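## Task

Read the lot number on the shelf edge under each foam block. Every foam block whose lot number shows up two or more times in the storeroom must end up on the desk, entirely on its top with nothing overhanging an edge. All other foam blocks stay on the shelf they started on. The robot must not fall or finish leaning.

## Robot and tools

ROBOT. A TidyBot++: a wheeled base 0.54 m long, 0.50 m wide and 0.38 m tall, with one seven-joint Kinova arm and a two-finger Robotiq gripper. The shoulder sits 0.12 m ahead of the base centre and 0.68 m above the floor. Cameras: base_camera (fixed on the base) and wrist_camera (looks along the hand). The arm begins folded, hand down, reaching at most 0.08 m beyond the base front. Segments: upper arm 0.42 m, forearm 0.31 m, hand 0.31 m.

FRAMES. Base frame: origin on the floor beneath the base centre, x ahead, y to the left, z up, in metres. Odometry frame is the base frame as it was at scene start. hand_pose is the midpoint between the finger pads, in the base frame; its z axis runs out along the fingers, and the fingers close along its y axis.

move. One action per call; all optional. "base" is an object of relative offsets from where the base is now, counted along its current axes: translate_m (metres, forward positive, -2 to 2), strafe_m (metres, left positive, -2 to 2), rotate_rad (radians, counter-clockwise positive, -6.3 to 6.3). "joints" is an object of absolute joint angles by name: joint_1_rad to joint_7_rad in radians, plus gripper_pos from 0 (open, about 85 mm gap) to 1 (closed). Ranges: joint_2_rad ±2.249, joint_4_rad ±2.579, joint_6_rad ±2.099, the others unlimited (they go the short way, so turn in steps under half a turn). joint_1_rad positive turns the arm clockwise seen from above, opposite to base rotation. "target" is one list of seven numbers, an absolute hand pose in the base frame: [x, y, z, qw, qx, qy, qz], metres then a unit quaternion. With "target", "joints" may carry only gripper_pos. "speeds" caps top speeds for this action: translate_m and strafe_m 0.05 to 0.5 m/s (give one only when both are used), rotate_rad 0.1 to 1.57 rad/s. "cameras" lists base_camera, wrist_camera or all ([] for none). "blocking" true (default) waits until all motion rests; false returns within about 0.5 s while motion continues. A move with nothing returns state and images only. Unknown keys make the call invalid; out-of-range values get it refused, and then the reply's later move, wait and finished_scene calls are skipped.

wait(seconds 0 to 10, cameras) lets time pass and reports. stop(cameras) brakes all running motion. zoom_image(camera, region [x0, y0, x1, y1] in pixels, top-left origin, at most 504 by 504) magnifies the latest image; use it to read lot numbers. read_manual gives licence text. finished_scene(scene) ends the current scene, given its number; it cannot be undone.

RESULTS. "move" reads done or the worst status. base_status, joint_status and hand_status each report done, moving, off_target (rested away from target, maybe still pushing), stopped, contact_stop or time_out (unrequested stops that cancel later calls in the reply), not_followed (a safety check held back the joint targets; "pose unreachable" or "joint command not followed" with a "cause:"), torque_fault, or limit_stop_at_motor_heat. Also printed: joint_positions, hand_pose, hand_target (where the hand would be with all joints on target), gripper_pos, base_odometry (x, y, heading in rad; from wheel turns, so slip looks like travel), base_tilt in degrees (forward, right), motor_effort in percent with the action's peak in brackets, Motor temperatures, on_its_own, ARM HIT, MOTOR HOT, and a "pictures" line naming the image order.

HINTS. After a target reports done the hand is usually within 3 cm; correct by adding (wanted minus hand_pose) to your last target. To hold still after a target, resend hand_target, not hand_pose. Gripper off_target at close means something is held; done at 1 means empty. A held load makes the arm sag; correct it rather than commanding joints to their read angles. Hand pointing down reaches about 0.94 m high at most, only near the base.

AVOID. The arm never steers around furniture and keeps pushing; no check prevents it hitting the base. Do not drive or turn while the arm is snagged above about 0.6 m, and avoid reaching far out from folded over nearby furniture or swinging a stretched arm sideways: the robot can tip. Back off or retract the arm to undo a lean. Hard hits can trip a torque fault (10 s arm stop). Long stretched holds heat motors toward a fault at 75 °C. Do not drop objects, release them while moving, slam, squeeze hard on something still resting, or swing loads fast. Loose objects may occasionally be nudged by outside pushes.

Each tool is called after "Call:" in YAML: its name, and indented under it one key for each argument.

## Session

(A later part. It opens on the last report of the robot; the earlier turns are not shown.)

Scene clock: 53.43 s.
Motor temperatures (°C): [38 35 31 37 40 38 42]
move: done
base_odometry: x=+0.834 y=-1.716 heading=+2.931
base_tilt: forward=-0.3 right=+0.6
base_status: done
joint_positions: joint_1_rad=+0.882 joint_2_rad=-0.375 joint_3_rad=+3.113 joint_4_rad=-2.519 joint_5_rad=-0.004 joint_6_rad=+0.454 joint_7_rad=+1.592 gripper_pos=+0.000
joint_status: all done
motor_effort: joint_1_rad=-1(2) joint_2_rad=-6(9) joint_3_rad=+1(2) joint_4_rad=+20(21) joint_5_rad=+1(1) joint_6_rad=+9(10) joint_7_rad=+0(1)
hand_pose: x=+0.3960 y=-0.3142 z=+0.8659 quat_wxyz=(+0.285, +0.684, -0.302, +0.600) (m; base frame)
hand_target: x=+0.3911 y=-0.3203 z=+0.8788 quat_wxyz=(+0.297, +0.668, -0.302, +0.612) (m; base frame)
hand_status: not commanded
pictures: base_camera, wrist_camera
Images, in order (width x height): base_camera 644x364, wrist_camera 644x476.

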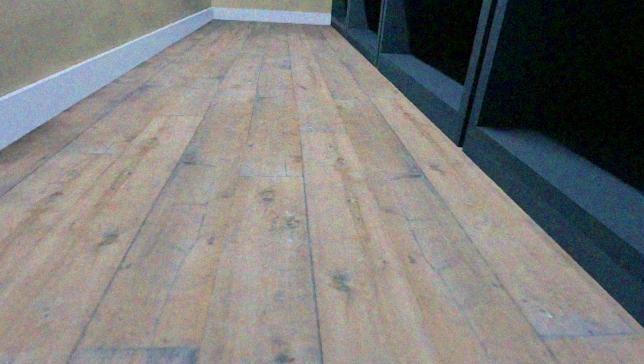

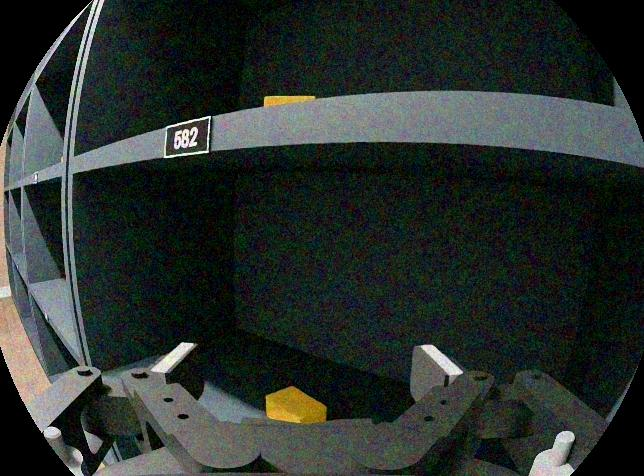

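Call:
move:
  joints: {"joint_6_rad":-0.1}

Call:
move:
  base: {"translate_m":0.6}

Call:
move:
  base: {"translate_m":0.3}
  joints: {"joint_6_rad":0.5}

Scene clock: 54.87 s.
Motor temperatures (°C): [38 35 31 37 40 38 42]
move: done
base_odometry: x=+0.834 y=-1.716 heading=+2.931
base_tilt: forward=-0.3 right=+0.6
base_status: not commanded
joint_positions: joint_1_rad=+0.882 joint_2_rad=-0.375 joint_3_rad=+3.113 joint_4_rad=-2.517 joint_5_rad=-0.004 joint_6_rad=-0.061 joint_7_rad=+1.592 gripper_pos=+0.000
joint_status: all done
motor_effort: joint_1_rad=+0(1) joint_2_rad=-5(6) joint_3_rad=+1(1) joint_4_rad=+18(21) joint_5_rad=+1(1) joint_6_rad=+7(9) joint_7_rad=+0(1)
hand_pose: x=+0.3573 y=-0.2711 z=+0.7189 quat_wxyz=(+0.195, +0.816, -0.361, +0.408) (m; base frame)
hand_target: x=+0.3470 y=-0.2692 z=+0.7076 quat_wxyz=(+0.190, +0.821, -0.372, +0.389) (m; base frame)
hand_status: not commanded
pictures: base_camera, wrist_camera
Images, in order (width x height): base_camera 644x364, wrist_camera 644x476.

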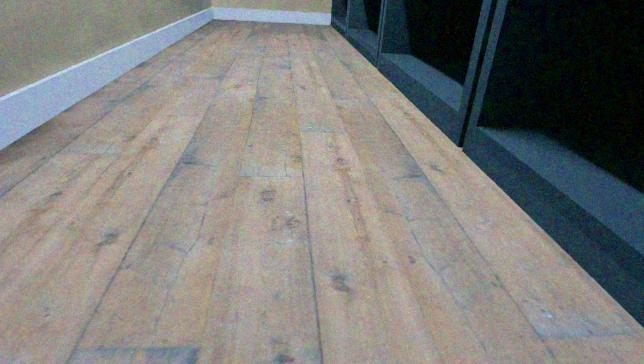

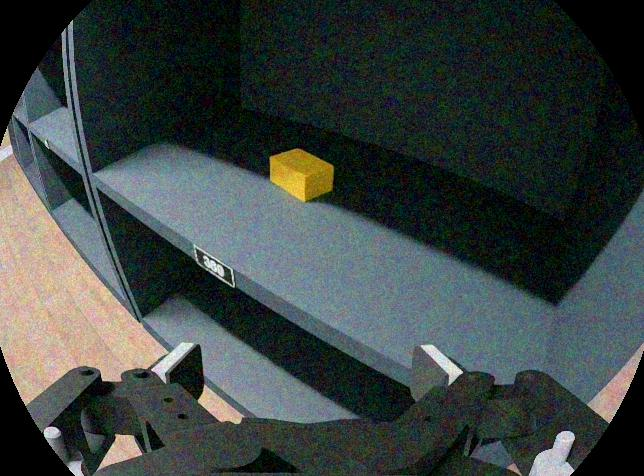

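Scene clock: 57.40 s.
Motor temperatures (°C): [38 35 31 37 40 38 42]
move: done
base_odometry: x=+0.247 y=-1.591 heading=+2.932
base_tilt: forward=-0.3 right=+0.6
base_status: done
joint_positions: joint_1_rad=+0.882 joint_2_rad=-0.375 joint_3_rad=+3.113 joint_4_rad=-2.517 joint_5_rad=-0.004 joint_6_rad=-0.061 joint_7_rad=+1.592 gripper_pos=+0.000
joint_status: not commanded
motor_effort: joint_1_rad=+0(1) joint_2_rad=-5(6) joint_3_rad=+1(1) joint_4_rad=+18(20) joint_5_rad=+1(1) joint_6_rad=+7(8) joint_7_rad=+0(1)
hand_pose: x=+0.3572 y=-0.2712 z=+0.7189 quat_wxyz=(+0.195, +0.816, -0.361, +0.408) (m; base frame)
hand_target: x=+0.3470 y=-0.2692 z=+0.7076 quat_wxyz=(+0.190, +0.821, -0.372, +0.389) (m; base frame)
hand_status: not commanded
pictures: base_camera, wrist_camera
Images, in order (width x height): base_camera 644x364, wrist_camera 644x476.

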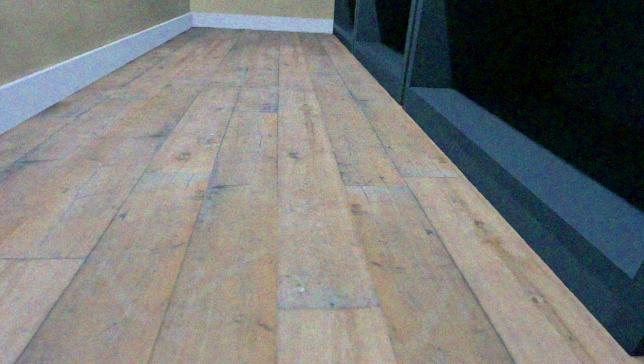

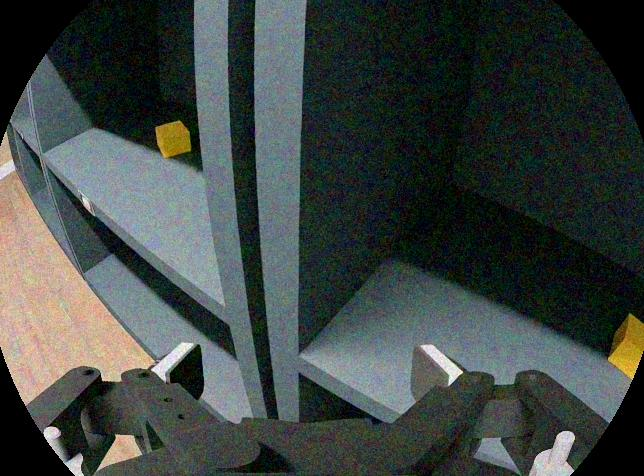

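Scene clock: 59.30 s.
Motor temperatures (°C): [38 35 31 37 40 38 42]
move: done
base_odometry: x=-0.046 y=-1.529 heading=+2.932
base_tilt: forward=-0.3 right=+0.6
base_status: done
joint_positions: joint_1_rad=+0.882 joint_2_rad=-0.374 joint_3_rad=+3.113 joint_4_rad=-2.517 joint_5_rad=-0.004 joint_6_rad=+0.453 joint_7_rad=+1.592 gripper_pos=+0.000
joint_status: all done
motor_effort: joint_1_rad=-1(1) joint_2_rad=-7(8) joint_3_rad=+1(2) joint_4_rad=+19(22) joint_5_rad=+1(1) joint_6_rad=+9(10) joint_7_rad=+0(1)
hand_pose: x=+0.3961 y=-0.3148 z=+0.8661 quat_wxyz=(+0.285, +0.684, -0.302, +0.600) (m; base frame)
hand_target: x=+0.3911 y=-0.3203 z=+0.8788 quat_wxyz=(+0.297, +0.668, -0.302, +0.612) (m; base frame)
hand_status: not commanded
pictures: base_camera, wrist_camera
Images, in order (width x height): base_camera 644x364, wrist_camera 644x476.

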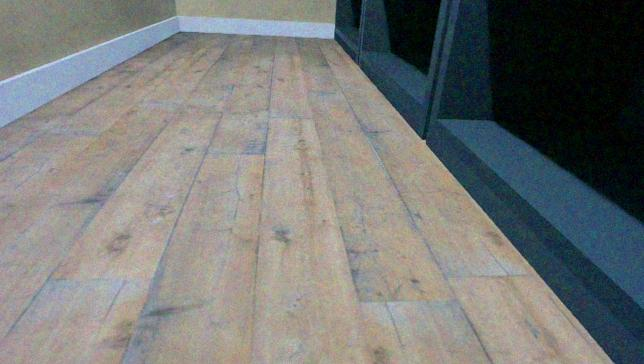

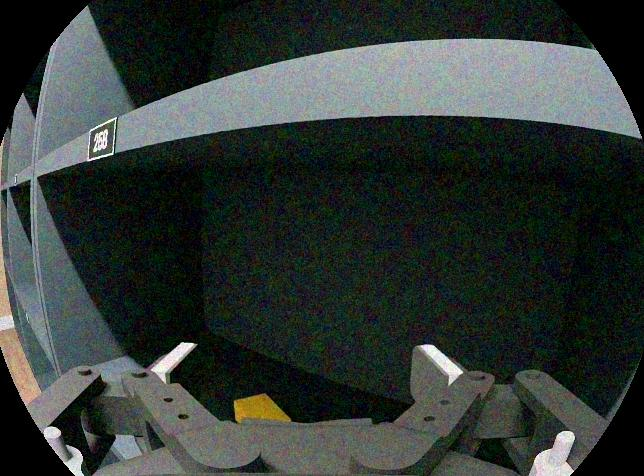

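Call:
zoom_image:
  camera: "wrist_camera"
  region: [60, 100, 160, 180]

Call:
move:
  joints: {"joint_6_rad":-0.1}
  cameras: ["wrist_camera"]

Call:
zoom_image:
  camera: "wrist_camera"
  region: [100, 180, 300, 340]

Call:
move:
  base: {"translate_m":0.8}

Call:
move:
  joints: {"joint_6_rad":0.5}

Scaled by 5.040.

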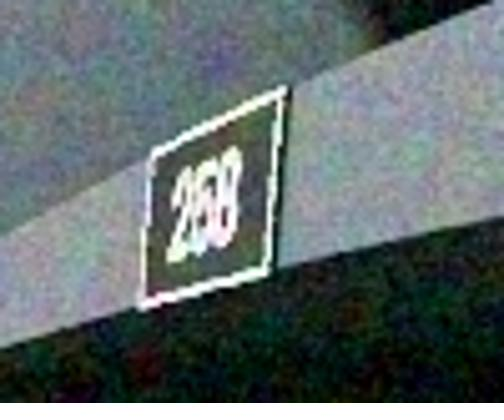

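Scene clock: 60.93 s.
Motor temperatures (°C): [38 35 31 37 40 38 42]
move: done
base_odometry: x=-0.046 y=-1.529 heading=+2.932
base_tilt: forward=-0.3 right=+0.6
base_status: not commanded
joint_positions: joint_1_rad=+0.882 joint_2_rad=-0.374 joint_3_rad=+3.113 joint_4_rad=-2.516 joint_5_rad=-0.004 joint_6_rad=-0.061 joint_7_rad=+1.592 gripper_pos=+0.000
joint_status: all done
motor_effort: joint_1_rad=-1(1) joint_2_rad=-5(6) joint_3_rad=+1(1) joint_4_rad=+18(21) joint_5_rad=+1(1) joint_6_rad=+7(9) joint_7_rad=+0(1)
hand_pose: x=+0.3574 y=-0.2715 z=+0.7191 quat_wxyz=(+0.195, +0.816, -0.361, +0.408) (m; base frame)
hand_target: x=+0.3470 y=-0.2692 z=+0.7076 quat_wxyz=(+0.190, +0.821, -0.372, +0.389) (m; base frame)
hand_status: not commanded
pictures: wrist_camera
Images, in order (width x height): wrist_camera 644x476.

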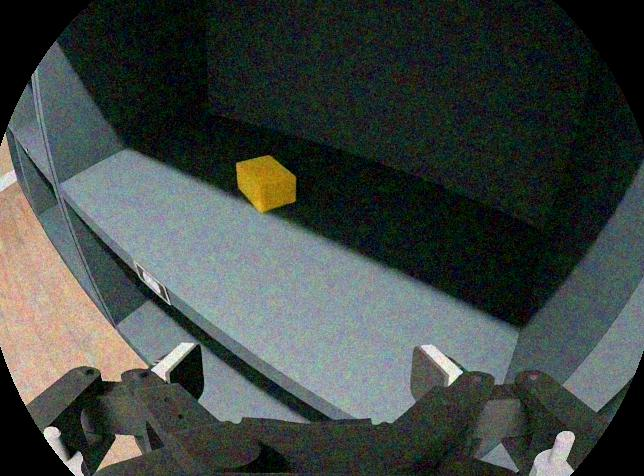

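Scaled by 2.520.

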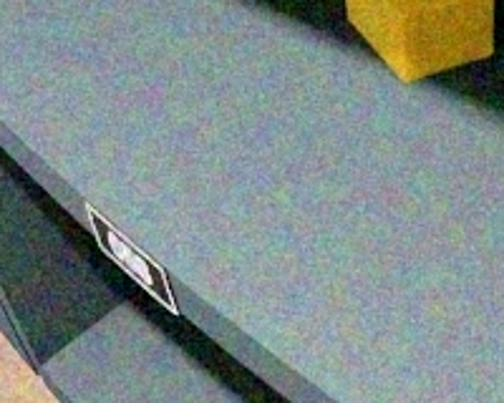

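Scene clock: 63.87 s.
Motor temperatures (°C): [38 35 31 37 40 38 42]
move: done
base_odometry: x=-0.828 y=-1.362 heading=+2.932
base_tilt: forward=-0.4 right=+0.6
base_status: done
joint_positions: joint_1_rad=+0.949 joint_2_rad=-0.379 joint_3_rad=+3.160 joint_4_rad=-2.528 joint_5_rad=-0.004 joint_6_rad=-0.096 joint_7_rad=+1.592 gripper_pos=+0.000
joint_status: not commanded
motor_effort: joint_1_rad=-10(15) joint_2_rad=-2(6) joint_3_rad=-9(13) joint_4_rad=+22(27) joint_5_rad=+0(1) joint_6_rad=+10(15) joint_7_rad=+1(2)
hand_pose: x=+0.3196 y=-0.2881 z=+0.7068 quat_wxyz=(+0.202, +0.801, -0.413, +0.384) (m; base frame)
hand_target: x=+0.3470 y=-0.2692 z=+0.7076 quat_wxyz=(+0.190, +0.821, -0.372, +0.389) (m; base frame)
hand_status: not commanded
pictures: base_camera, wrist_camera
Images, in order (width x height): base_camera 644x364, wrist_camera 644x476.

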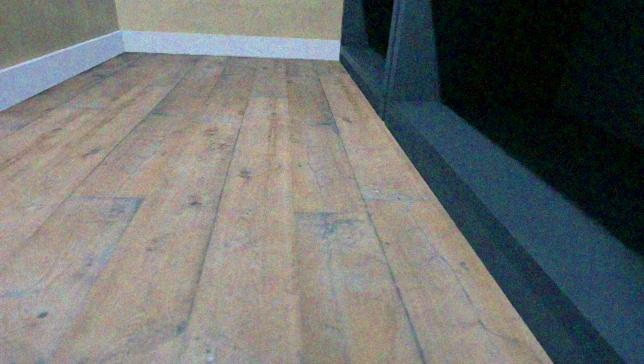

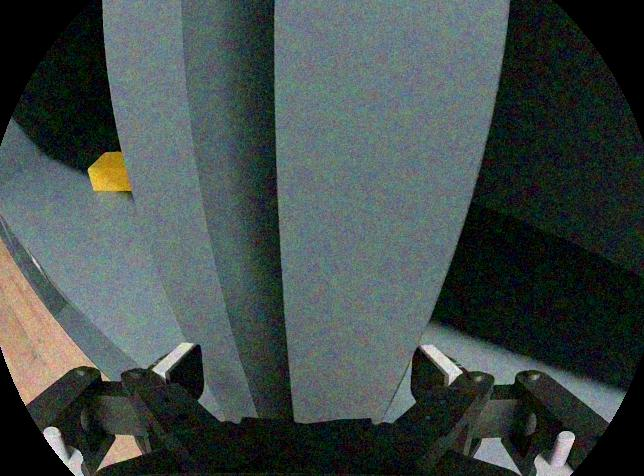

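Scene clock: 65.17 s.
Motor temperatures (°C): [38 35 31 37 40 38 42]
move: off_target
base_odometry: x=-0.828 y=-1.362 heading=+2.932
base_tilt: forward=-0.4 right=+0.6
base_status: not commanded
joint_positions: joint_1_rad=+0.954 joint_2_rad=-0.350 joint_3_rad=+3.162 joint_4_rad=-2.670 joint_5_rad=-0.004 joint_6_rad=+0.260 joint_7_rad=+1.592 gripper_pos=+0.000
joint_status: joint_6_rad off_target (ended at +0.260, target +0.500)
motor_effort: joint_1_rad=-10(14) joint_2_rad=-12(13) joint_3_rad=-9(12) joint_4_rad=+53(53) joint_5_rad=+5(5) joint_6_rad=+32(32) joint_7_rad=+1(2)
hand_pose: x=+0.3227 y=-0.2978 z=+0.7165 quat_wxyz=(+0.242, +0.760, -0.396, +0.454) (m; base frame)
hand_target: x=+0.3911 y=-0.3203 z=+0.8788 quat_wxyz=(+0.297, +0.668, -0.302, +0.612) (m; base frame)
hand_status: not commanded
pictures: base_camera, wrist_camera
Images, in order (width x height): base_camera 644x364, wrist_camera 644x476.

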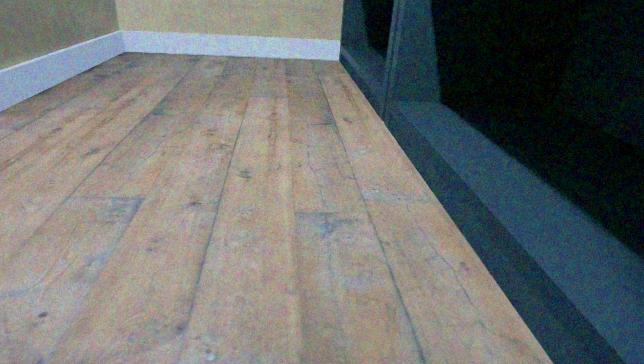

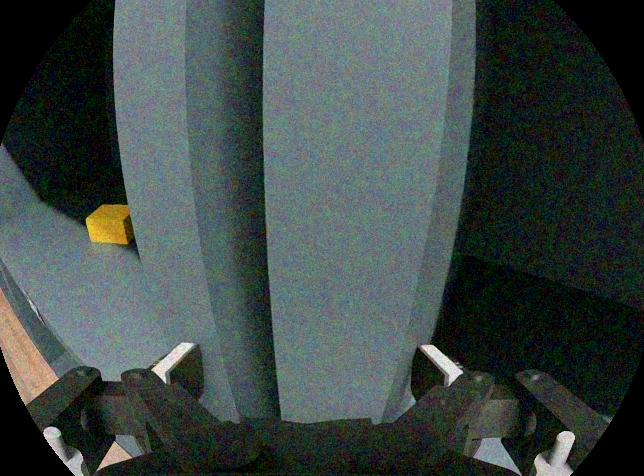

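Call:
move:
  base: {"translate_m":-0.1,"strafe_m":0.1}

Call:
move:
  joints: {"joint_1_rad":0.3,"joint_3_rad":3.14,"joint_6_rad":0.0}

Call:
move:
  base: {"translate_m":0.3}
  joints: {"joint_4_rad":-2.52,"joint_6_rad":0.2}

Call:
move:
  joints: {"joint_1_rad":0.9}

Scene clock: 66.70 s.
Motor temperatures (°C): [38 35 31 37 40 38 42]
move: done
base_odometry: x=-0.751 y=-1.481 heading=+2.932
base_tilt: forward=-0.4 right=+0.6
base_status: done
joint_positions: joint_1_rad=+0.912 joint_2_rad=-0.381 joint_3_rad=+3.122 joint_4_rad=-2.504 joint_5_rad=-0.004 joint_6_rad=+0.478 joint_7_rad=+1.592 gripper_pos=+0.000
joint_status: not commanded
on_its_own: joint_6_rad moved +0.218 to your old target +0.500
motor_effort: joint_1_rad=+0(10) joint_2_rad=-6(13) joint_3_rad=+1(9) joint_4_rad=+20(51) joint_5_rad=+1(5) joint_6_rad=+9(31) joint_7_rad=+0(1)
hand_pose: x=+0.3846 y=-0.3271 z=+0.8840 quat_wxyz=(+0.302, +0.664, -0.310, +0.609) (m; base frame)
hand_target: x=+0.3911 y=-0.3203 z=+0.8788 quat_wxyz=(+0.297, +0.668, -0.302, +0.612) (m; base frame)
hand_status: not commanded
pictures: base_camera, wrist_camera
Images, in order (width x height): base_camera 644x364, wrist_camera 644x476.

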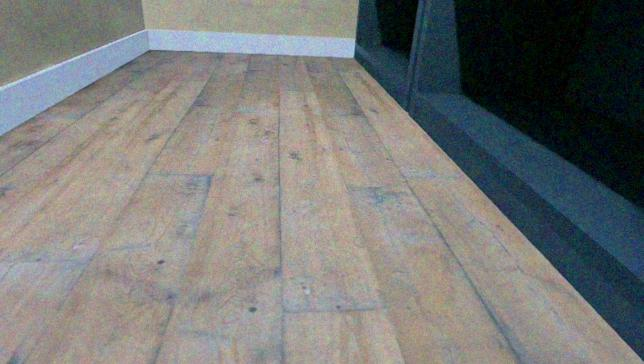

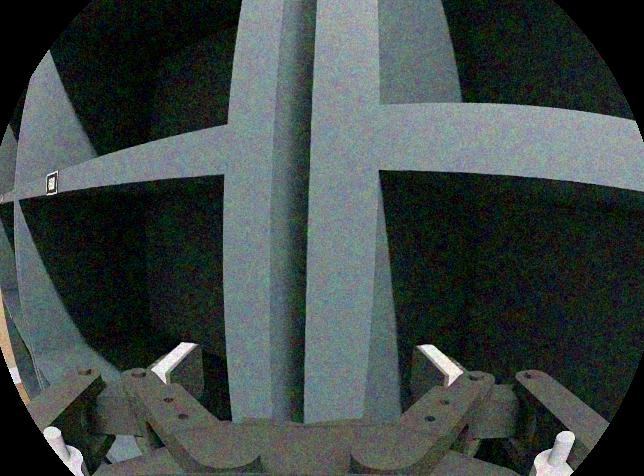

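Scene clock: 68.57 s.
Motor temperatures (°C): [38 35 31 37 40 38 42]
move: done
base_odometry: x=-0.751 y=-1.481 heading=+2.932
base_tilt: forward=-0.4 right=+0.6
base_status: not commanded
joint_positions: joint_1_rad=+0.319 joint_2_rad=-0.381 joint_3_rad=+3.124 joint_4_rad=-2.504 joint_5_rad=-0.004 joint_6_rad=+0.052 joint_7_rad=+1.592 gripper_pos=+0.000
joint_status: all done
motor_effort: joint_1_rad=+0(2) joint_2_rad=-5(7) joint_3_rad=+1(2) joint_4_rad=+19(21) joint_5_rad=+1(1) joint_6_rad=+8(10) joint_7_rad=+0(1)
hand_pose: x=+0.4862 y=-0.1127 z=+0.7579 quat_wxyz=(+0.084, +0.852, -0.121, +0.503) (m; base frame)
hand_target: x=+0.4742 y=-0.1079 z=+0.7330 quat_wxyz=(+0.075, +0.870, -0.123, +0.471) (m; base frame)
hand_status: not commanded
pictures: base_camera, wrist_camera
Images, in order (width x height): base_camera 644x364, wrist_camera 644x476.

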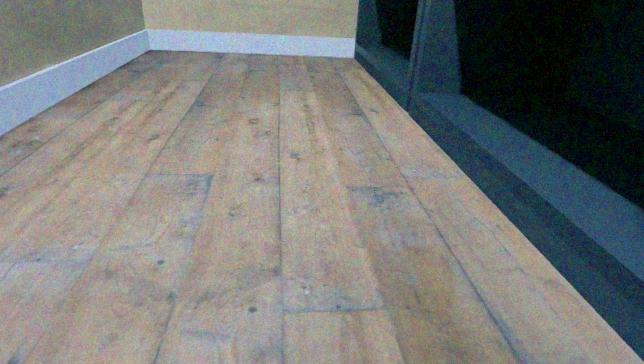

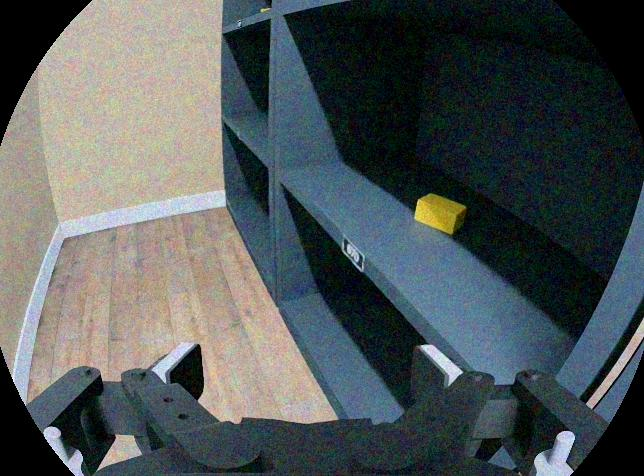

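Scene clock: 70.47 s.
Motor temperatures (°C): [38 35 31 37 40 38 42]
move: done
base_odometry: x=-1.045 y=-1.419 heading=+2.933
base_tilt: forward=-0.3 right=+0.6
base_status: done
joint_positions: joint_1_rad=+0.318 joint_2_rad=-0.377 joint_3_rad=+3.126 joint_4_rad=-2.508 joint_5_rad=-0.004 joint_6_rad=+0.190 joint_7_rad=+1.592 gripper_pos=+0.000
joint_status: all done
motor_effort: joint_1_rad=-1(1) joint_2_rad=-5(9) joint_3_rad=+1(2) joint_4_rad=+19(23) joint_5_rad=+1(1) joint_6_rad=+9(10) joint_7_rad=+0(1)
hand_pose: x=+0.5025 y=-0.1185 z=+0.7929 quat_wxyz=(+0.093, +0.817, -0.117, +0.557) (m; base frame)
hand_target: x=+0.5014 y=-0.1165 z=+0.7883 quat_wxyz=(+0.089, +0.818, -0.116, +0.556) (m; base frame)
hand_status: not commanded
pictures: base_camera, wrist_camera
Images, in order (width x height): base_camera 644x364, wrist_camera 644x476.

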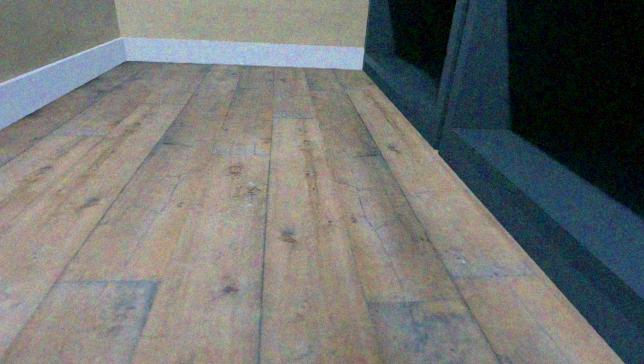

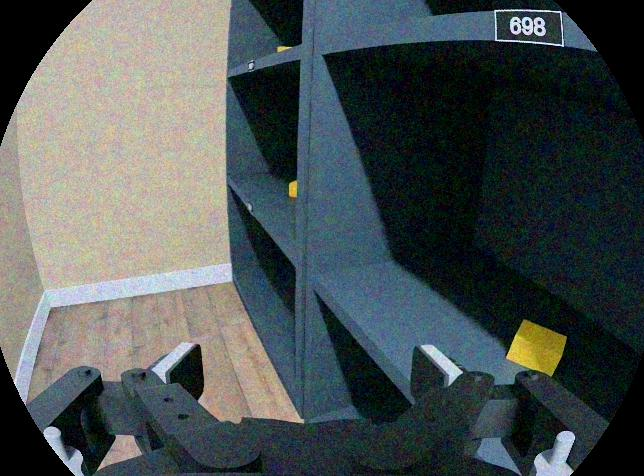

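Scene clock: 72.30 s.
Motor temperatures (°C): [38 35 31 37 40 38 42]
move: done
base_odometry: x=-1.045 y=-1.419 heading=+2.933
base_tilt: forward=-0.3 right=+0.6
base_status: not commanded
joint_positions: joint_1_rad=+0.881 joint_2_rad=-0.377 joint_3_rad=+3.128 joint_4_rad=-2.508 joint_5_rad=-0.004 joint_6_rad=+0.190 joint_7_rad=+1.592 gripper_pos=+0.000
joint_status: all done
motor_effort: joint_1_rad=-1(1) joint_2_rad=-5(6) joint_3_rad=+1(1) joint_4_rad=+19(20) joint_5_rad=+1(1) joint_6_rad=+8(9) joint_7_rad=+0(1)
hand_pose: x=+0.3795 y=-0.3054 z=+0.7929 quat_wxyz=(+0.244, +0.752, -0.340, +0.509) (m; base frame)
hand_target: x=+0.3688 y=-0.3120 z=+0.7883 quat_wxyz=(+0.249, +0.748, -0.353, +0.505) (m; base frame)
hand_status: not commanded
pictures: base_camera, wrist_camera
Images, in order (width x height): base_camera 644x364, wrist_camera 644x476.

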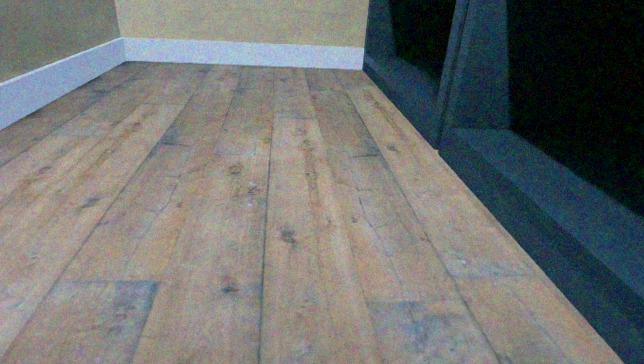

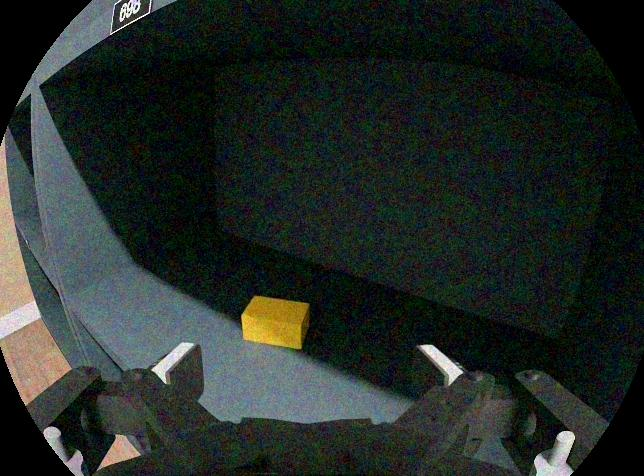

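Call:
move:
  base: {"translate_m":0.3}
  joints: {"joint_1_rad":0.3,"joint_6_rad":0.4}

Call:
zoom_image:
  camera: "wrist_camera"
  region: [200, 20, 400, 280]

Call:
move:
  base: {"translate_m":0.4}

Call:
zoom_image:
  camera: "wrist_camera"
  region: [250, 20, 450, 330]

Scene clock: 74.50 s.
Motor temperatures (°C): [38 35 31 37 40 38 42]
move: done
base_odometry: x=-1.338 y=-1.357 heading=+2.933
base_tilt: forward=-0.3 right=+0.6
base_status: done
joint_positions: joint_1_rad=+0.318 joint_2_rad=-0.375 joint_3_rad=+3.130 joint_4_rad=-2.508 joint_5_rad=-0.004 joint_6_rad=+0.343 joint_7_rad=+1.592 gripper_pos=+0.000
joint_status: all done
motor_effort: joint_1_rad=-1(2) joint_2_rad=-6(8) joint_3_rad=+1(2) joint_4_rad=+20(21) joint_5_rad=+1(1) joint_6_rad=+9(10) joint_7_rad=+0(0)
hand_pose: x=+0.5155 y=-0.1242 z=+0.8381 quat_wxyz=(+0.103, +0.772, -0.112, +0.617) (m; base frame)
hand_target: x=+0.5174 y=-0.1217 z=+0.8481 quat_wxyz=(+0.102, +0.759, -0.108, +0.634) (m; base frame)
hand_status: not commanded
pictures: base_camera, wrist_camera
Images, in order (width x height): base_camera 644x364, wrist_camera 644x476.

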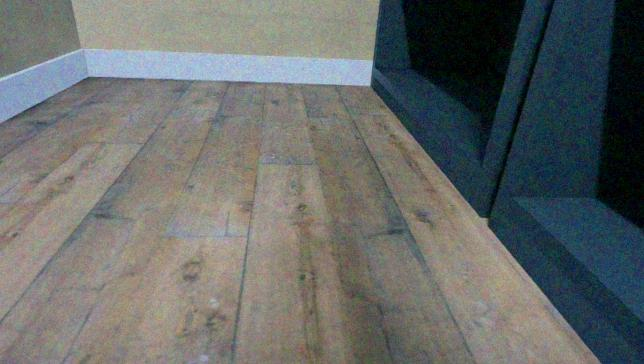

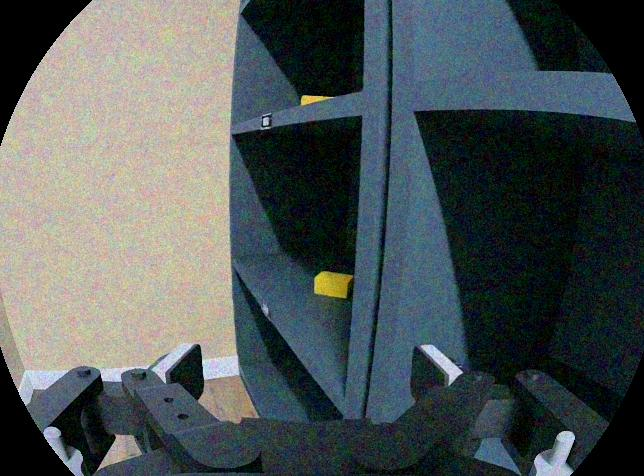

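Scaled by 1.938.

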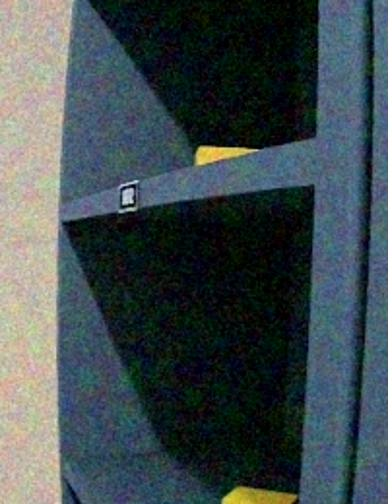

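Scene clock: 76.63 s.
Motor temperatures (°C): [38 35 31 37 40 38 42]
move: done
base_odometry: x=-1.730 y=-1.275 heading=+2.934
base_tilt: forward=-0.3 right=+0.6
base_status: done
joint_positions: joint_1_rad=+0.318 joint_2_rad=-0.374 joint_3_rad=+3.130 joint_4_rad=-2.508 joint_5_rad=-0.004 joint_6_rad=+0.347 joint_7_rad=+1.592 gripper_pos=+0.000
joint_status: not commanded
motor_effort: joint_1_rad=+0(1) joint_2_rad=-5(9) joint_3_rad=+1(1) joint_4_rad=+20(21) joint_5_rad=+1(1) joint_6_rad=+9(9) joint_7_rad=+0(1)
hand_pose: x=+0.5160 y=-0.1243 z=+0.8386 quat_wxyz=(+0.103, +0.771, -0.112, +0.618) (m; base frame)
hand_target: x=+0.5174 y=-0.1217 z=+0.8481 quat_wxyz=(+0.102, +0.759, -0.108, +0.634) (m; base frame)
hand_status: not commanded
pictures: base_camera, wrist_camera
Images, in order (width x height): base_camera 644x364, wrist_camera 644x476.

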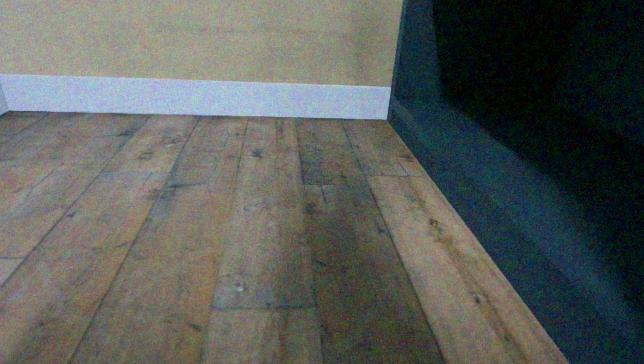

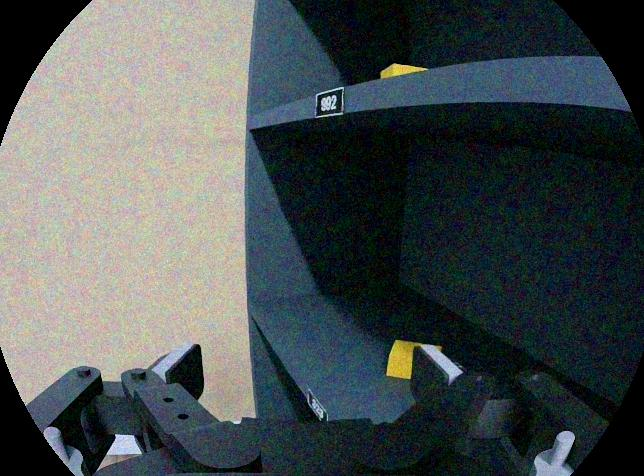

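Scaled by 1.626.

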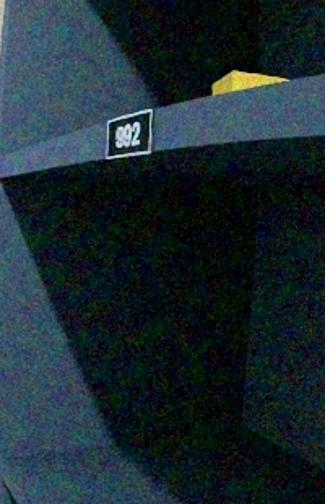

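Call:
move:
  joints: {"joint_6_rad":-0.1}

Call:
zoom_image:
  camera: "wrist_camera"
  region: [250, 150, 450, 330]

Call:
move:
  base: {"translate_m":-0.75}
  joints: {"joint_6_rad":0.7}

Call:
move:
  base: {"translate_m":-0.4}
  joints: {"joint_6_rad":0.2,"joint_1_rad":0.4}

Call:
move:
  base: {"translate_m":-0.4}
  joints: {"joint_6_rad":0.1,"joint_1_rad":0.4}

Scene clock: 77.83 s.
Motor temperatures (°C): [38 35 31 37 40 38 42]
move: done
base_odometry: x=-1.730 y=-1.275 heading=+2.934
base_tilt: forward=-0.3 right=+0.6
base_status: not commanded
joint_positions: joint_1_rad=+0.318 joint_2_rad=-0.374 joint_3_rad=+3.130 joint_4_rad=-2.508 joint_5_rad=-0.004 joint_6_rad=-0.067 joint_7_rad=+1.592 gripper_pos=+0.000
joint_status: all done
motor_effort: joint_1_rad=+0(1) joint_2_rad=-5(6) joint_3_rad=+1(1) joint_4_rad=+19(21) joint_5_rad=+1(1) joint_6_rad=+8(9) joint_7_rad=+0(1)
hand_pose: x=+0.4659 y=-0.1084 z=+0.7220 quat_wxyz=(+0.075, +0.882, -0.128, +0.447) (m; base frame)
hand_target: x=+0.4569 y=-0.1024 z=+0.7078 quat_wxyz=(+0.068, +0.893, -0.126, +0.428) (m; base frame)
hand_status: not commanded
pictures: base_camera, wrist_camera
Images, in order (width x height): base_camera 644x364, wrist_camera 644x476.

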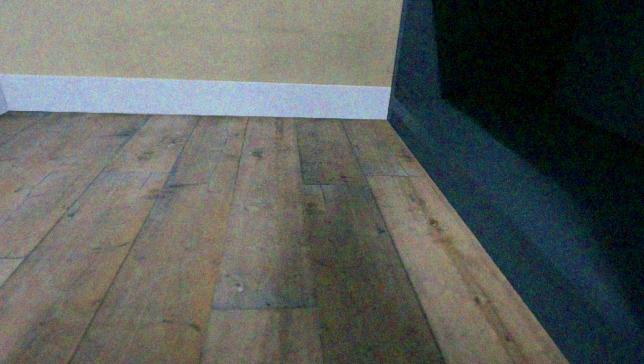

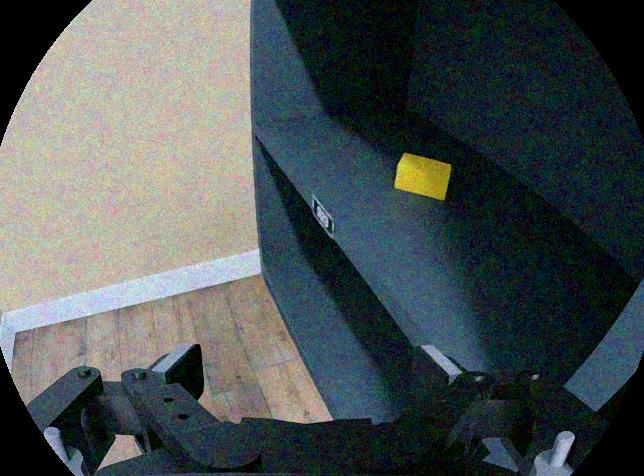

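Scaled by 2.520.

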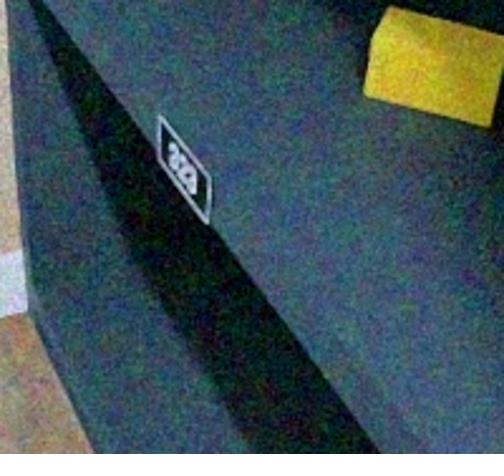

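Scene clock: 80.90 s.
Motor temperatures (°C): [38 35 31 37 40 38 42]
move: done
base_odometry: x=-0.996 y=-1.429 heading=+2.934
base_tilt: forward=-0.4 right=+0.6
base_status: done
joint_positions: joint_1_rad=+0.317 joint_2_rad=-0.374 joint_3_rad=+3.131 joint_4_rad=-2.508 joint_5_rad=-0.004 joint_6_rad=+0.649 joint_7_rad=+1.592 gripper_pos=+0.000
joint_status: all done
motor_effort: joint_1_rad=+0(2) joint_2_rad=-6(9) joint_3_rad=+1(2) joint_4_rad=+21(22) joint_5_rad=+1(1) joint_6_rad=+9(9) joint_7_rad=+0(1)
hand_pose: x=+0.5219 y=-0.1260 z=+0.9321 quat_wxyz=(+0.121, +0.669, -0.097, +0.727) (m; base frame)
hand_target: x=+0.5196 y=-0.1226 z=+0.9411 quat_wxyz=(+0.119, +0.655, -0.093, +0.740) (m; base frame)
hand_status: not commanded
pictures: base_camera, wrist_camera
Images, in order (width x height): base_camera 644x364, wrist_camera 644x476.

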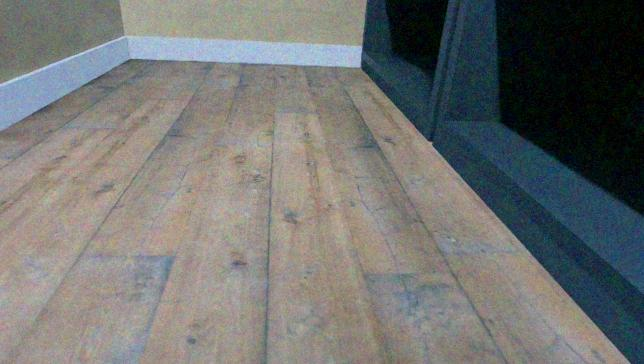

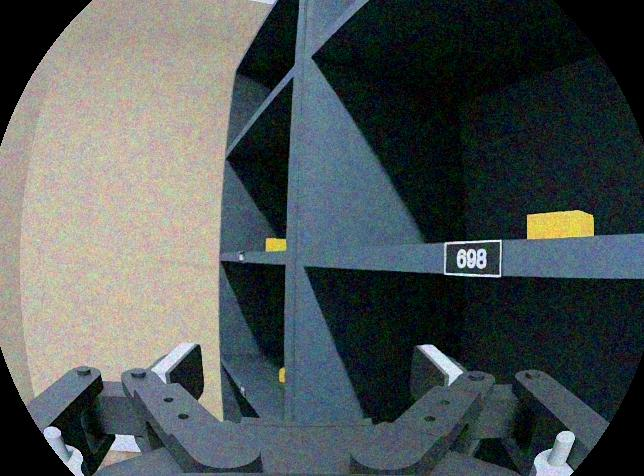

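Scene clock: 83.03 s.
Motor temperatures (°C): [38 35 31 37 40 38 42]
move: done
base_odometry: x=-0.604 y=-1.512 heading=+2.934
base_tilt: forward=-0.4 right=+0.6
base_status: done
joint_positions: joint_1_rad=+0.385 joint_2_rad=-0.376 joint_3_rad=+3.131 joint_4_rad=-2.508 joint_5_rad=-0.004 joint_6_rad=+0.241 joint_7_rad=+1.592 gripper_pos=+0.000
joint_status: all done
motor_effort: joint_1_rad=+0(1) joint_2_rad=-7(9) joint_3_rad=+1(2) joint_4_rad=+19(21) joint_5_rad=+1(1) joint_6_rad=+8(10) joint_7_rad=+0(1)
hand_pose: x=+0.4982 y=-0.1476 z=+0.8077 quat_wxyz=(+0.116, +0.798, -0.144, +0.574) (m; base frame)
hand_target: x=+0.4878 y=-0.1541 z=+0.7883 quat_wxyz=(+0.117, +0.812, -0.157, +0.551) (m; base frame)
hand_status: not commanded
pictures: base_camera, wrist_camera
Images, in order (width x height): base_camera 644x364, wrist_camera 644x476.

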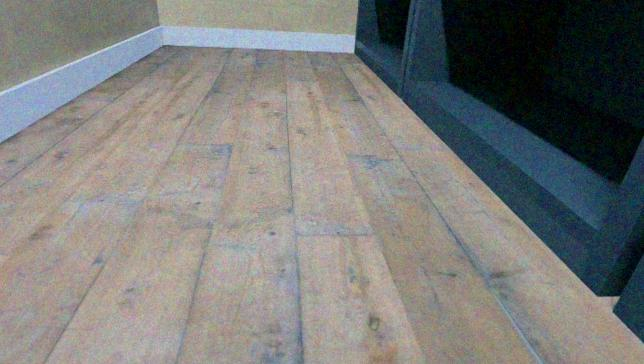

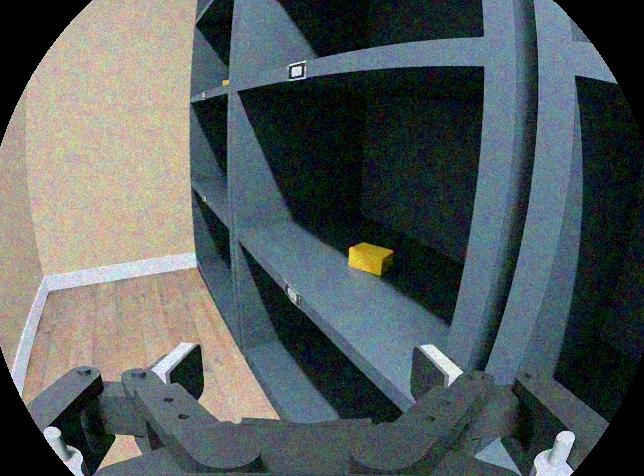

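Scene clock: 85.17 s.
Motor temperatures (°C): [38 35 31 37 40 38 42]
move: done
base_odometry: x=-0.213 y=-1.595 heading=+2.935
base_tilt: forward=-0.3 right=+0.6
base_status: done
joint_positions: joint_1_rad=+0.385 joint_2_rad=-0.378 joint_3_rad=+3.131 joint_4_rad=-2.509 joint_5_rad=-0.004 joint_6_rad=+0.132 joint_7_rad=+1.592 gripper_pos=+0.000
joint_status: all done
motor_effort: joint_1_rad=-1(2) joint_2_rad=-5(7) joint_3_rad=+1(1) joint_4_rad=+19(21) joint_5_rad=+1(1) joint_6_rad=+8(9) joint_7_rad=+0(1)
hand_pose: x=+0.4862 y=-0.1429 z=+0.7762 quat_wxyz=(+0.107, +0.828, -0.149, +0.530) (m; base frame)
hand_target: x=+0.4760 y=-0.1490 z=+0.7600 quat_wxyz=(+0.108, +0.838, -0.162, +0.509) (m; base frame)
hand_status: not commanded
pictures: base_camera, wrist_camera
Images, in order (width x height): base_camera 644x364, wrist_camera 644x476.

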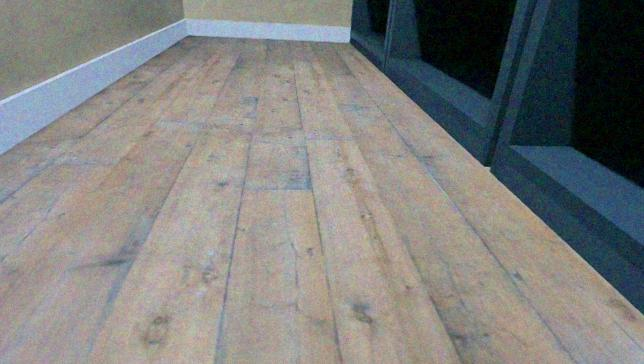

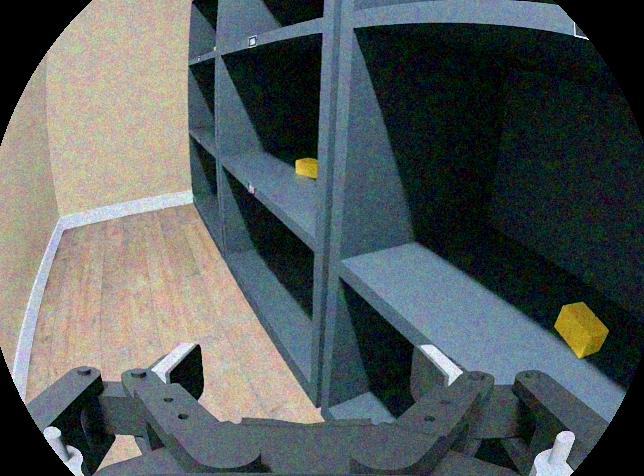

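Call:
move:
  base: {"translate_m":-0.3}
  joints: {"joint_6_rad":0.0,"joint_1_rad":0.6}

Call:
zoom_image:
  camera: "wrist_camera"
  region: [200, 150, 400, 350]

Call:
move:
  base: {"translate_m":-0.72}

Call:
zoom_image:
  camera: "wrist_camera"
  region: [200, 150, 400, 350]

Scene clock: 87.77 s.
Motor temperatures (°C): [38 35 31 37 40 38 42]
move: done
base_odometry: x=+0.081 y=-1.657 heading=+2.935
base_tilt: forward=-0.4 right=+0.6
base_status: done
joint_positions: joint_1_rad=+0.582 joint_2_rad=-0.378 joint_3_rad=+3.131 joint_4_rad=-2.509 joint_5_rad=-0.004 joint_6_rad=+0.048 joint_7_rad=+1.592 gripper_pos=+0.000
joint_status: all done
motor_effort: joint_1_rad=+0(1) joint_2_rad=-5(8) joint_3_rad=+1(2) joint_4_rad=+18(21) joint_5_rad=+1(1) joint_6_rad=+8(9) joint_7_rad=+0(1)
hand_pose: x=+0.4412 y=-0.2056 z=+0.7531 quat_wxyz=(+0.148, +0.830, -0.236, +0.483) (m; base frame)
hand_target: x=+0.4265 y=-0.2080 z=+0.7331 quat_wxyz=(+0.145, +0.842, -0.252, +0.455) (m; base frame)
hand_status: not commanded
pictures: base_camera, wrist_camera
Images, in order (width x height): base_camera 644x364, wrist_camera 644x476.

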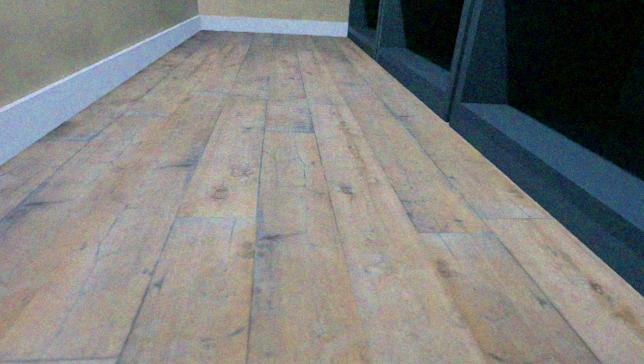

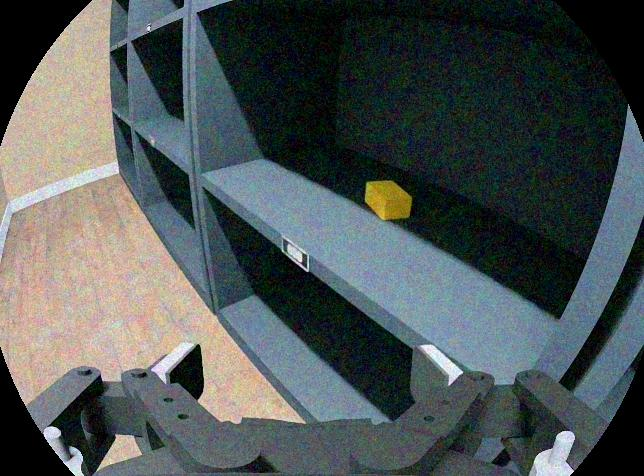

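Scaled by 2.520.

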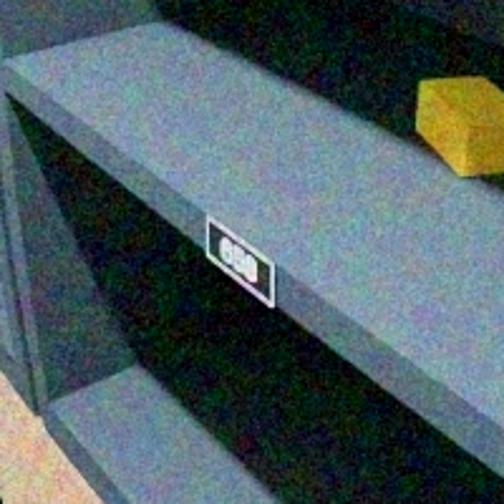

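Scene clock: 90.53 s.
Motor temperatures (°C): [38 35 30 37 40 38 42]
move: done
base_odometry: x=+0.786 y=-1.805 heading=+2.935
base_tilt: forward=-0.3 right=+0.6
base_status: done
joint_positions: joint_1_rad=+0.582 joint_2_rad=-0.378 joint_3_rad=+3.131 joint_4_rad=-2.509 joint_5_rad=-0.004 joint_6_rad=+0.046 joint_7_rad=+1.592 gripper_pos=+0.000
joint_status: not commanded
motor_effort: joint_1_rad=-1(1) joint_2_rad=-5(7) joint_3_rad=+0(1) joint_4_rad=+19(21) joint_5_rad=+1(1) joint_6_rad=+8(9) joint_7_rad=+0(1)
hand_pose: x=+0.4409 y=-0.2054 z=+0.7525 quat_wxyz=(+0.148, +0.831, -0.236, +0.482) (m; base frame)
hand_target: x=+0.4265 y=-0.2080 z=+0.7331 quat_wxyz=(+0.145, +0.842, -0.252, +0.455) (m; base frame)
hand_status: not commanded
pictures: base_camera, wrist_camera
Images, in order (width x height): base_camera 644x364, wrist_camera 644x476.

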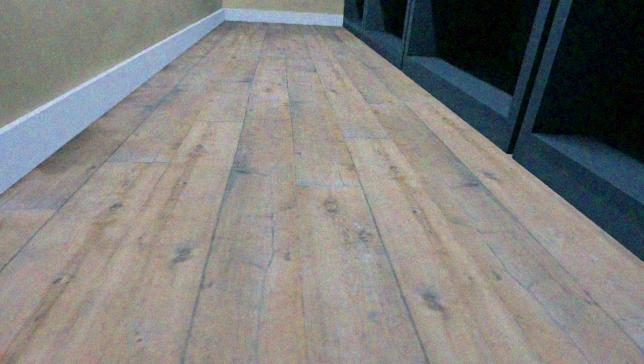

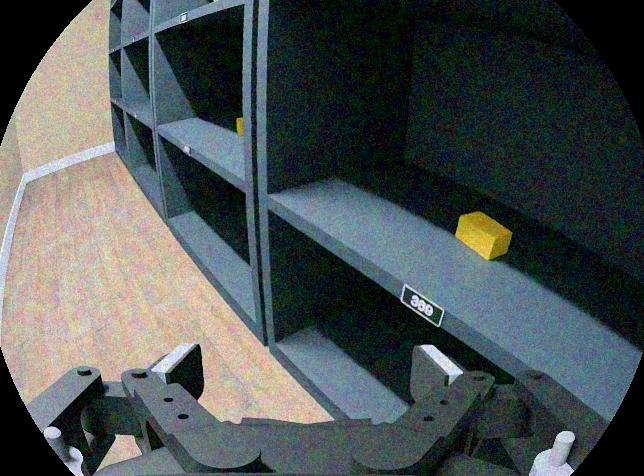

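Scaled by 2.520.

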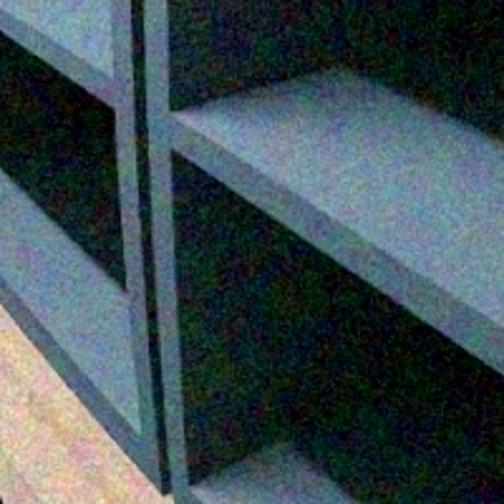

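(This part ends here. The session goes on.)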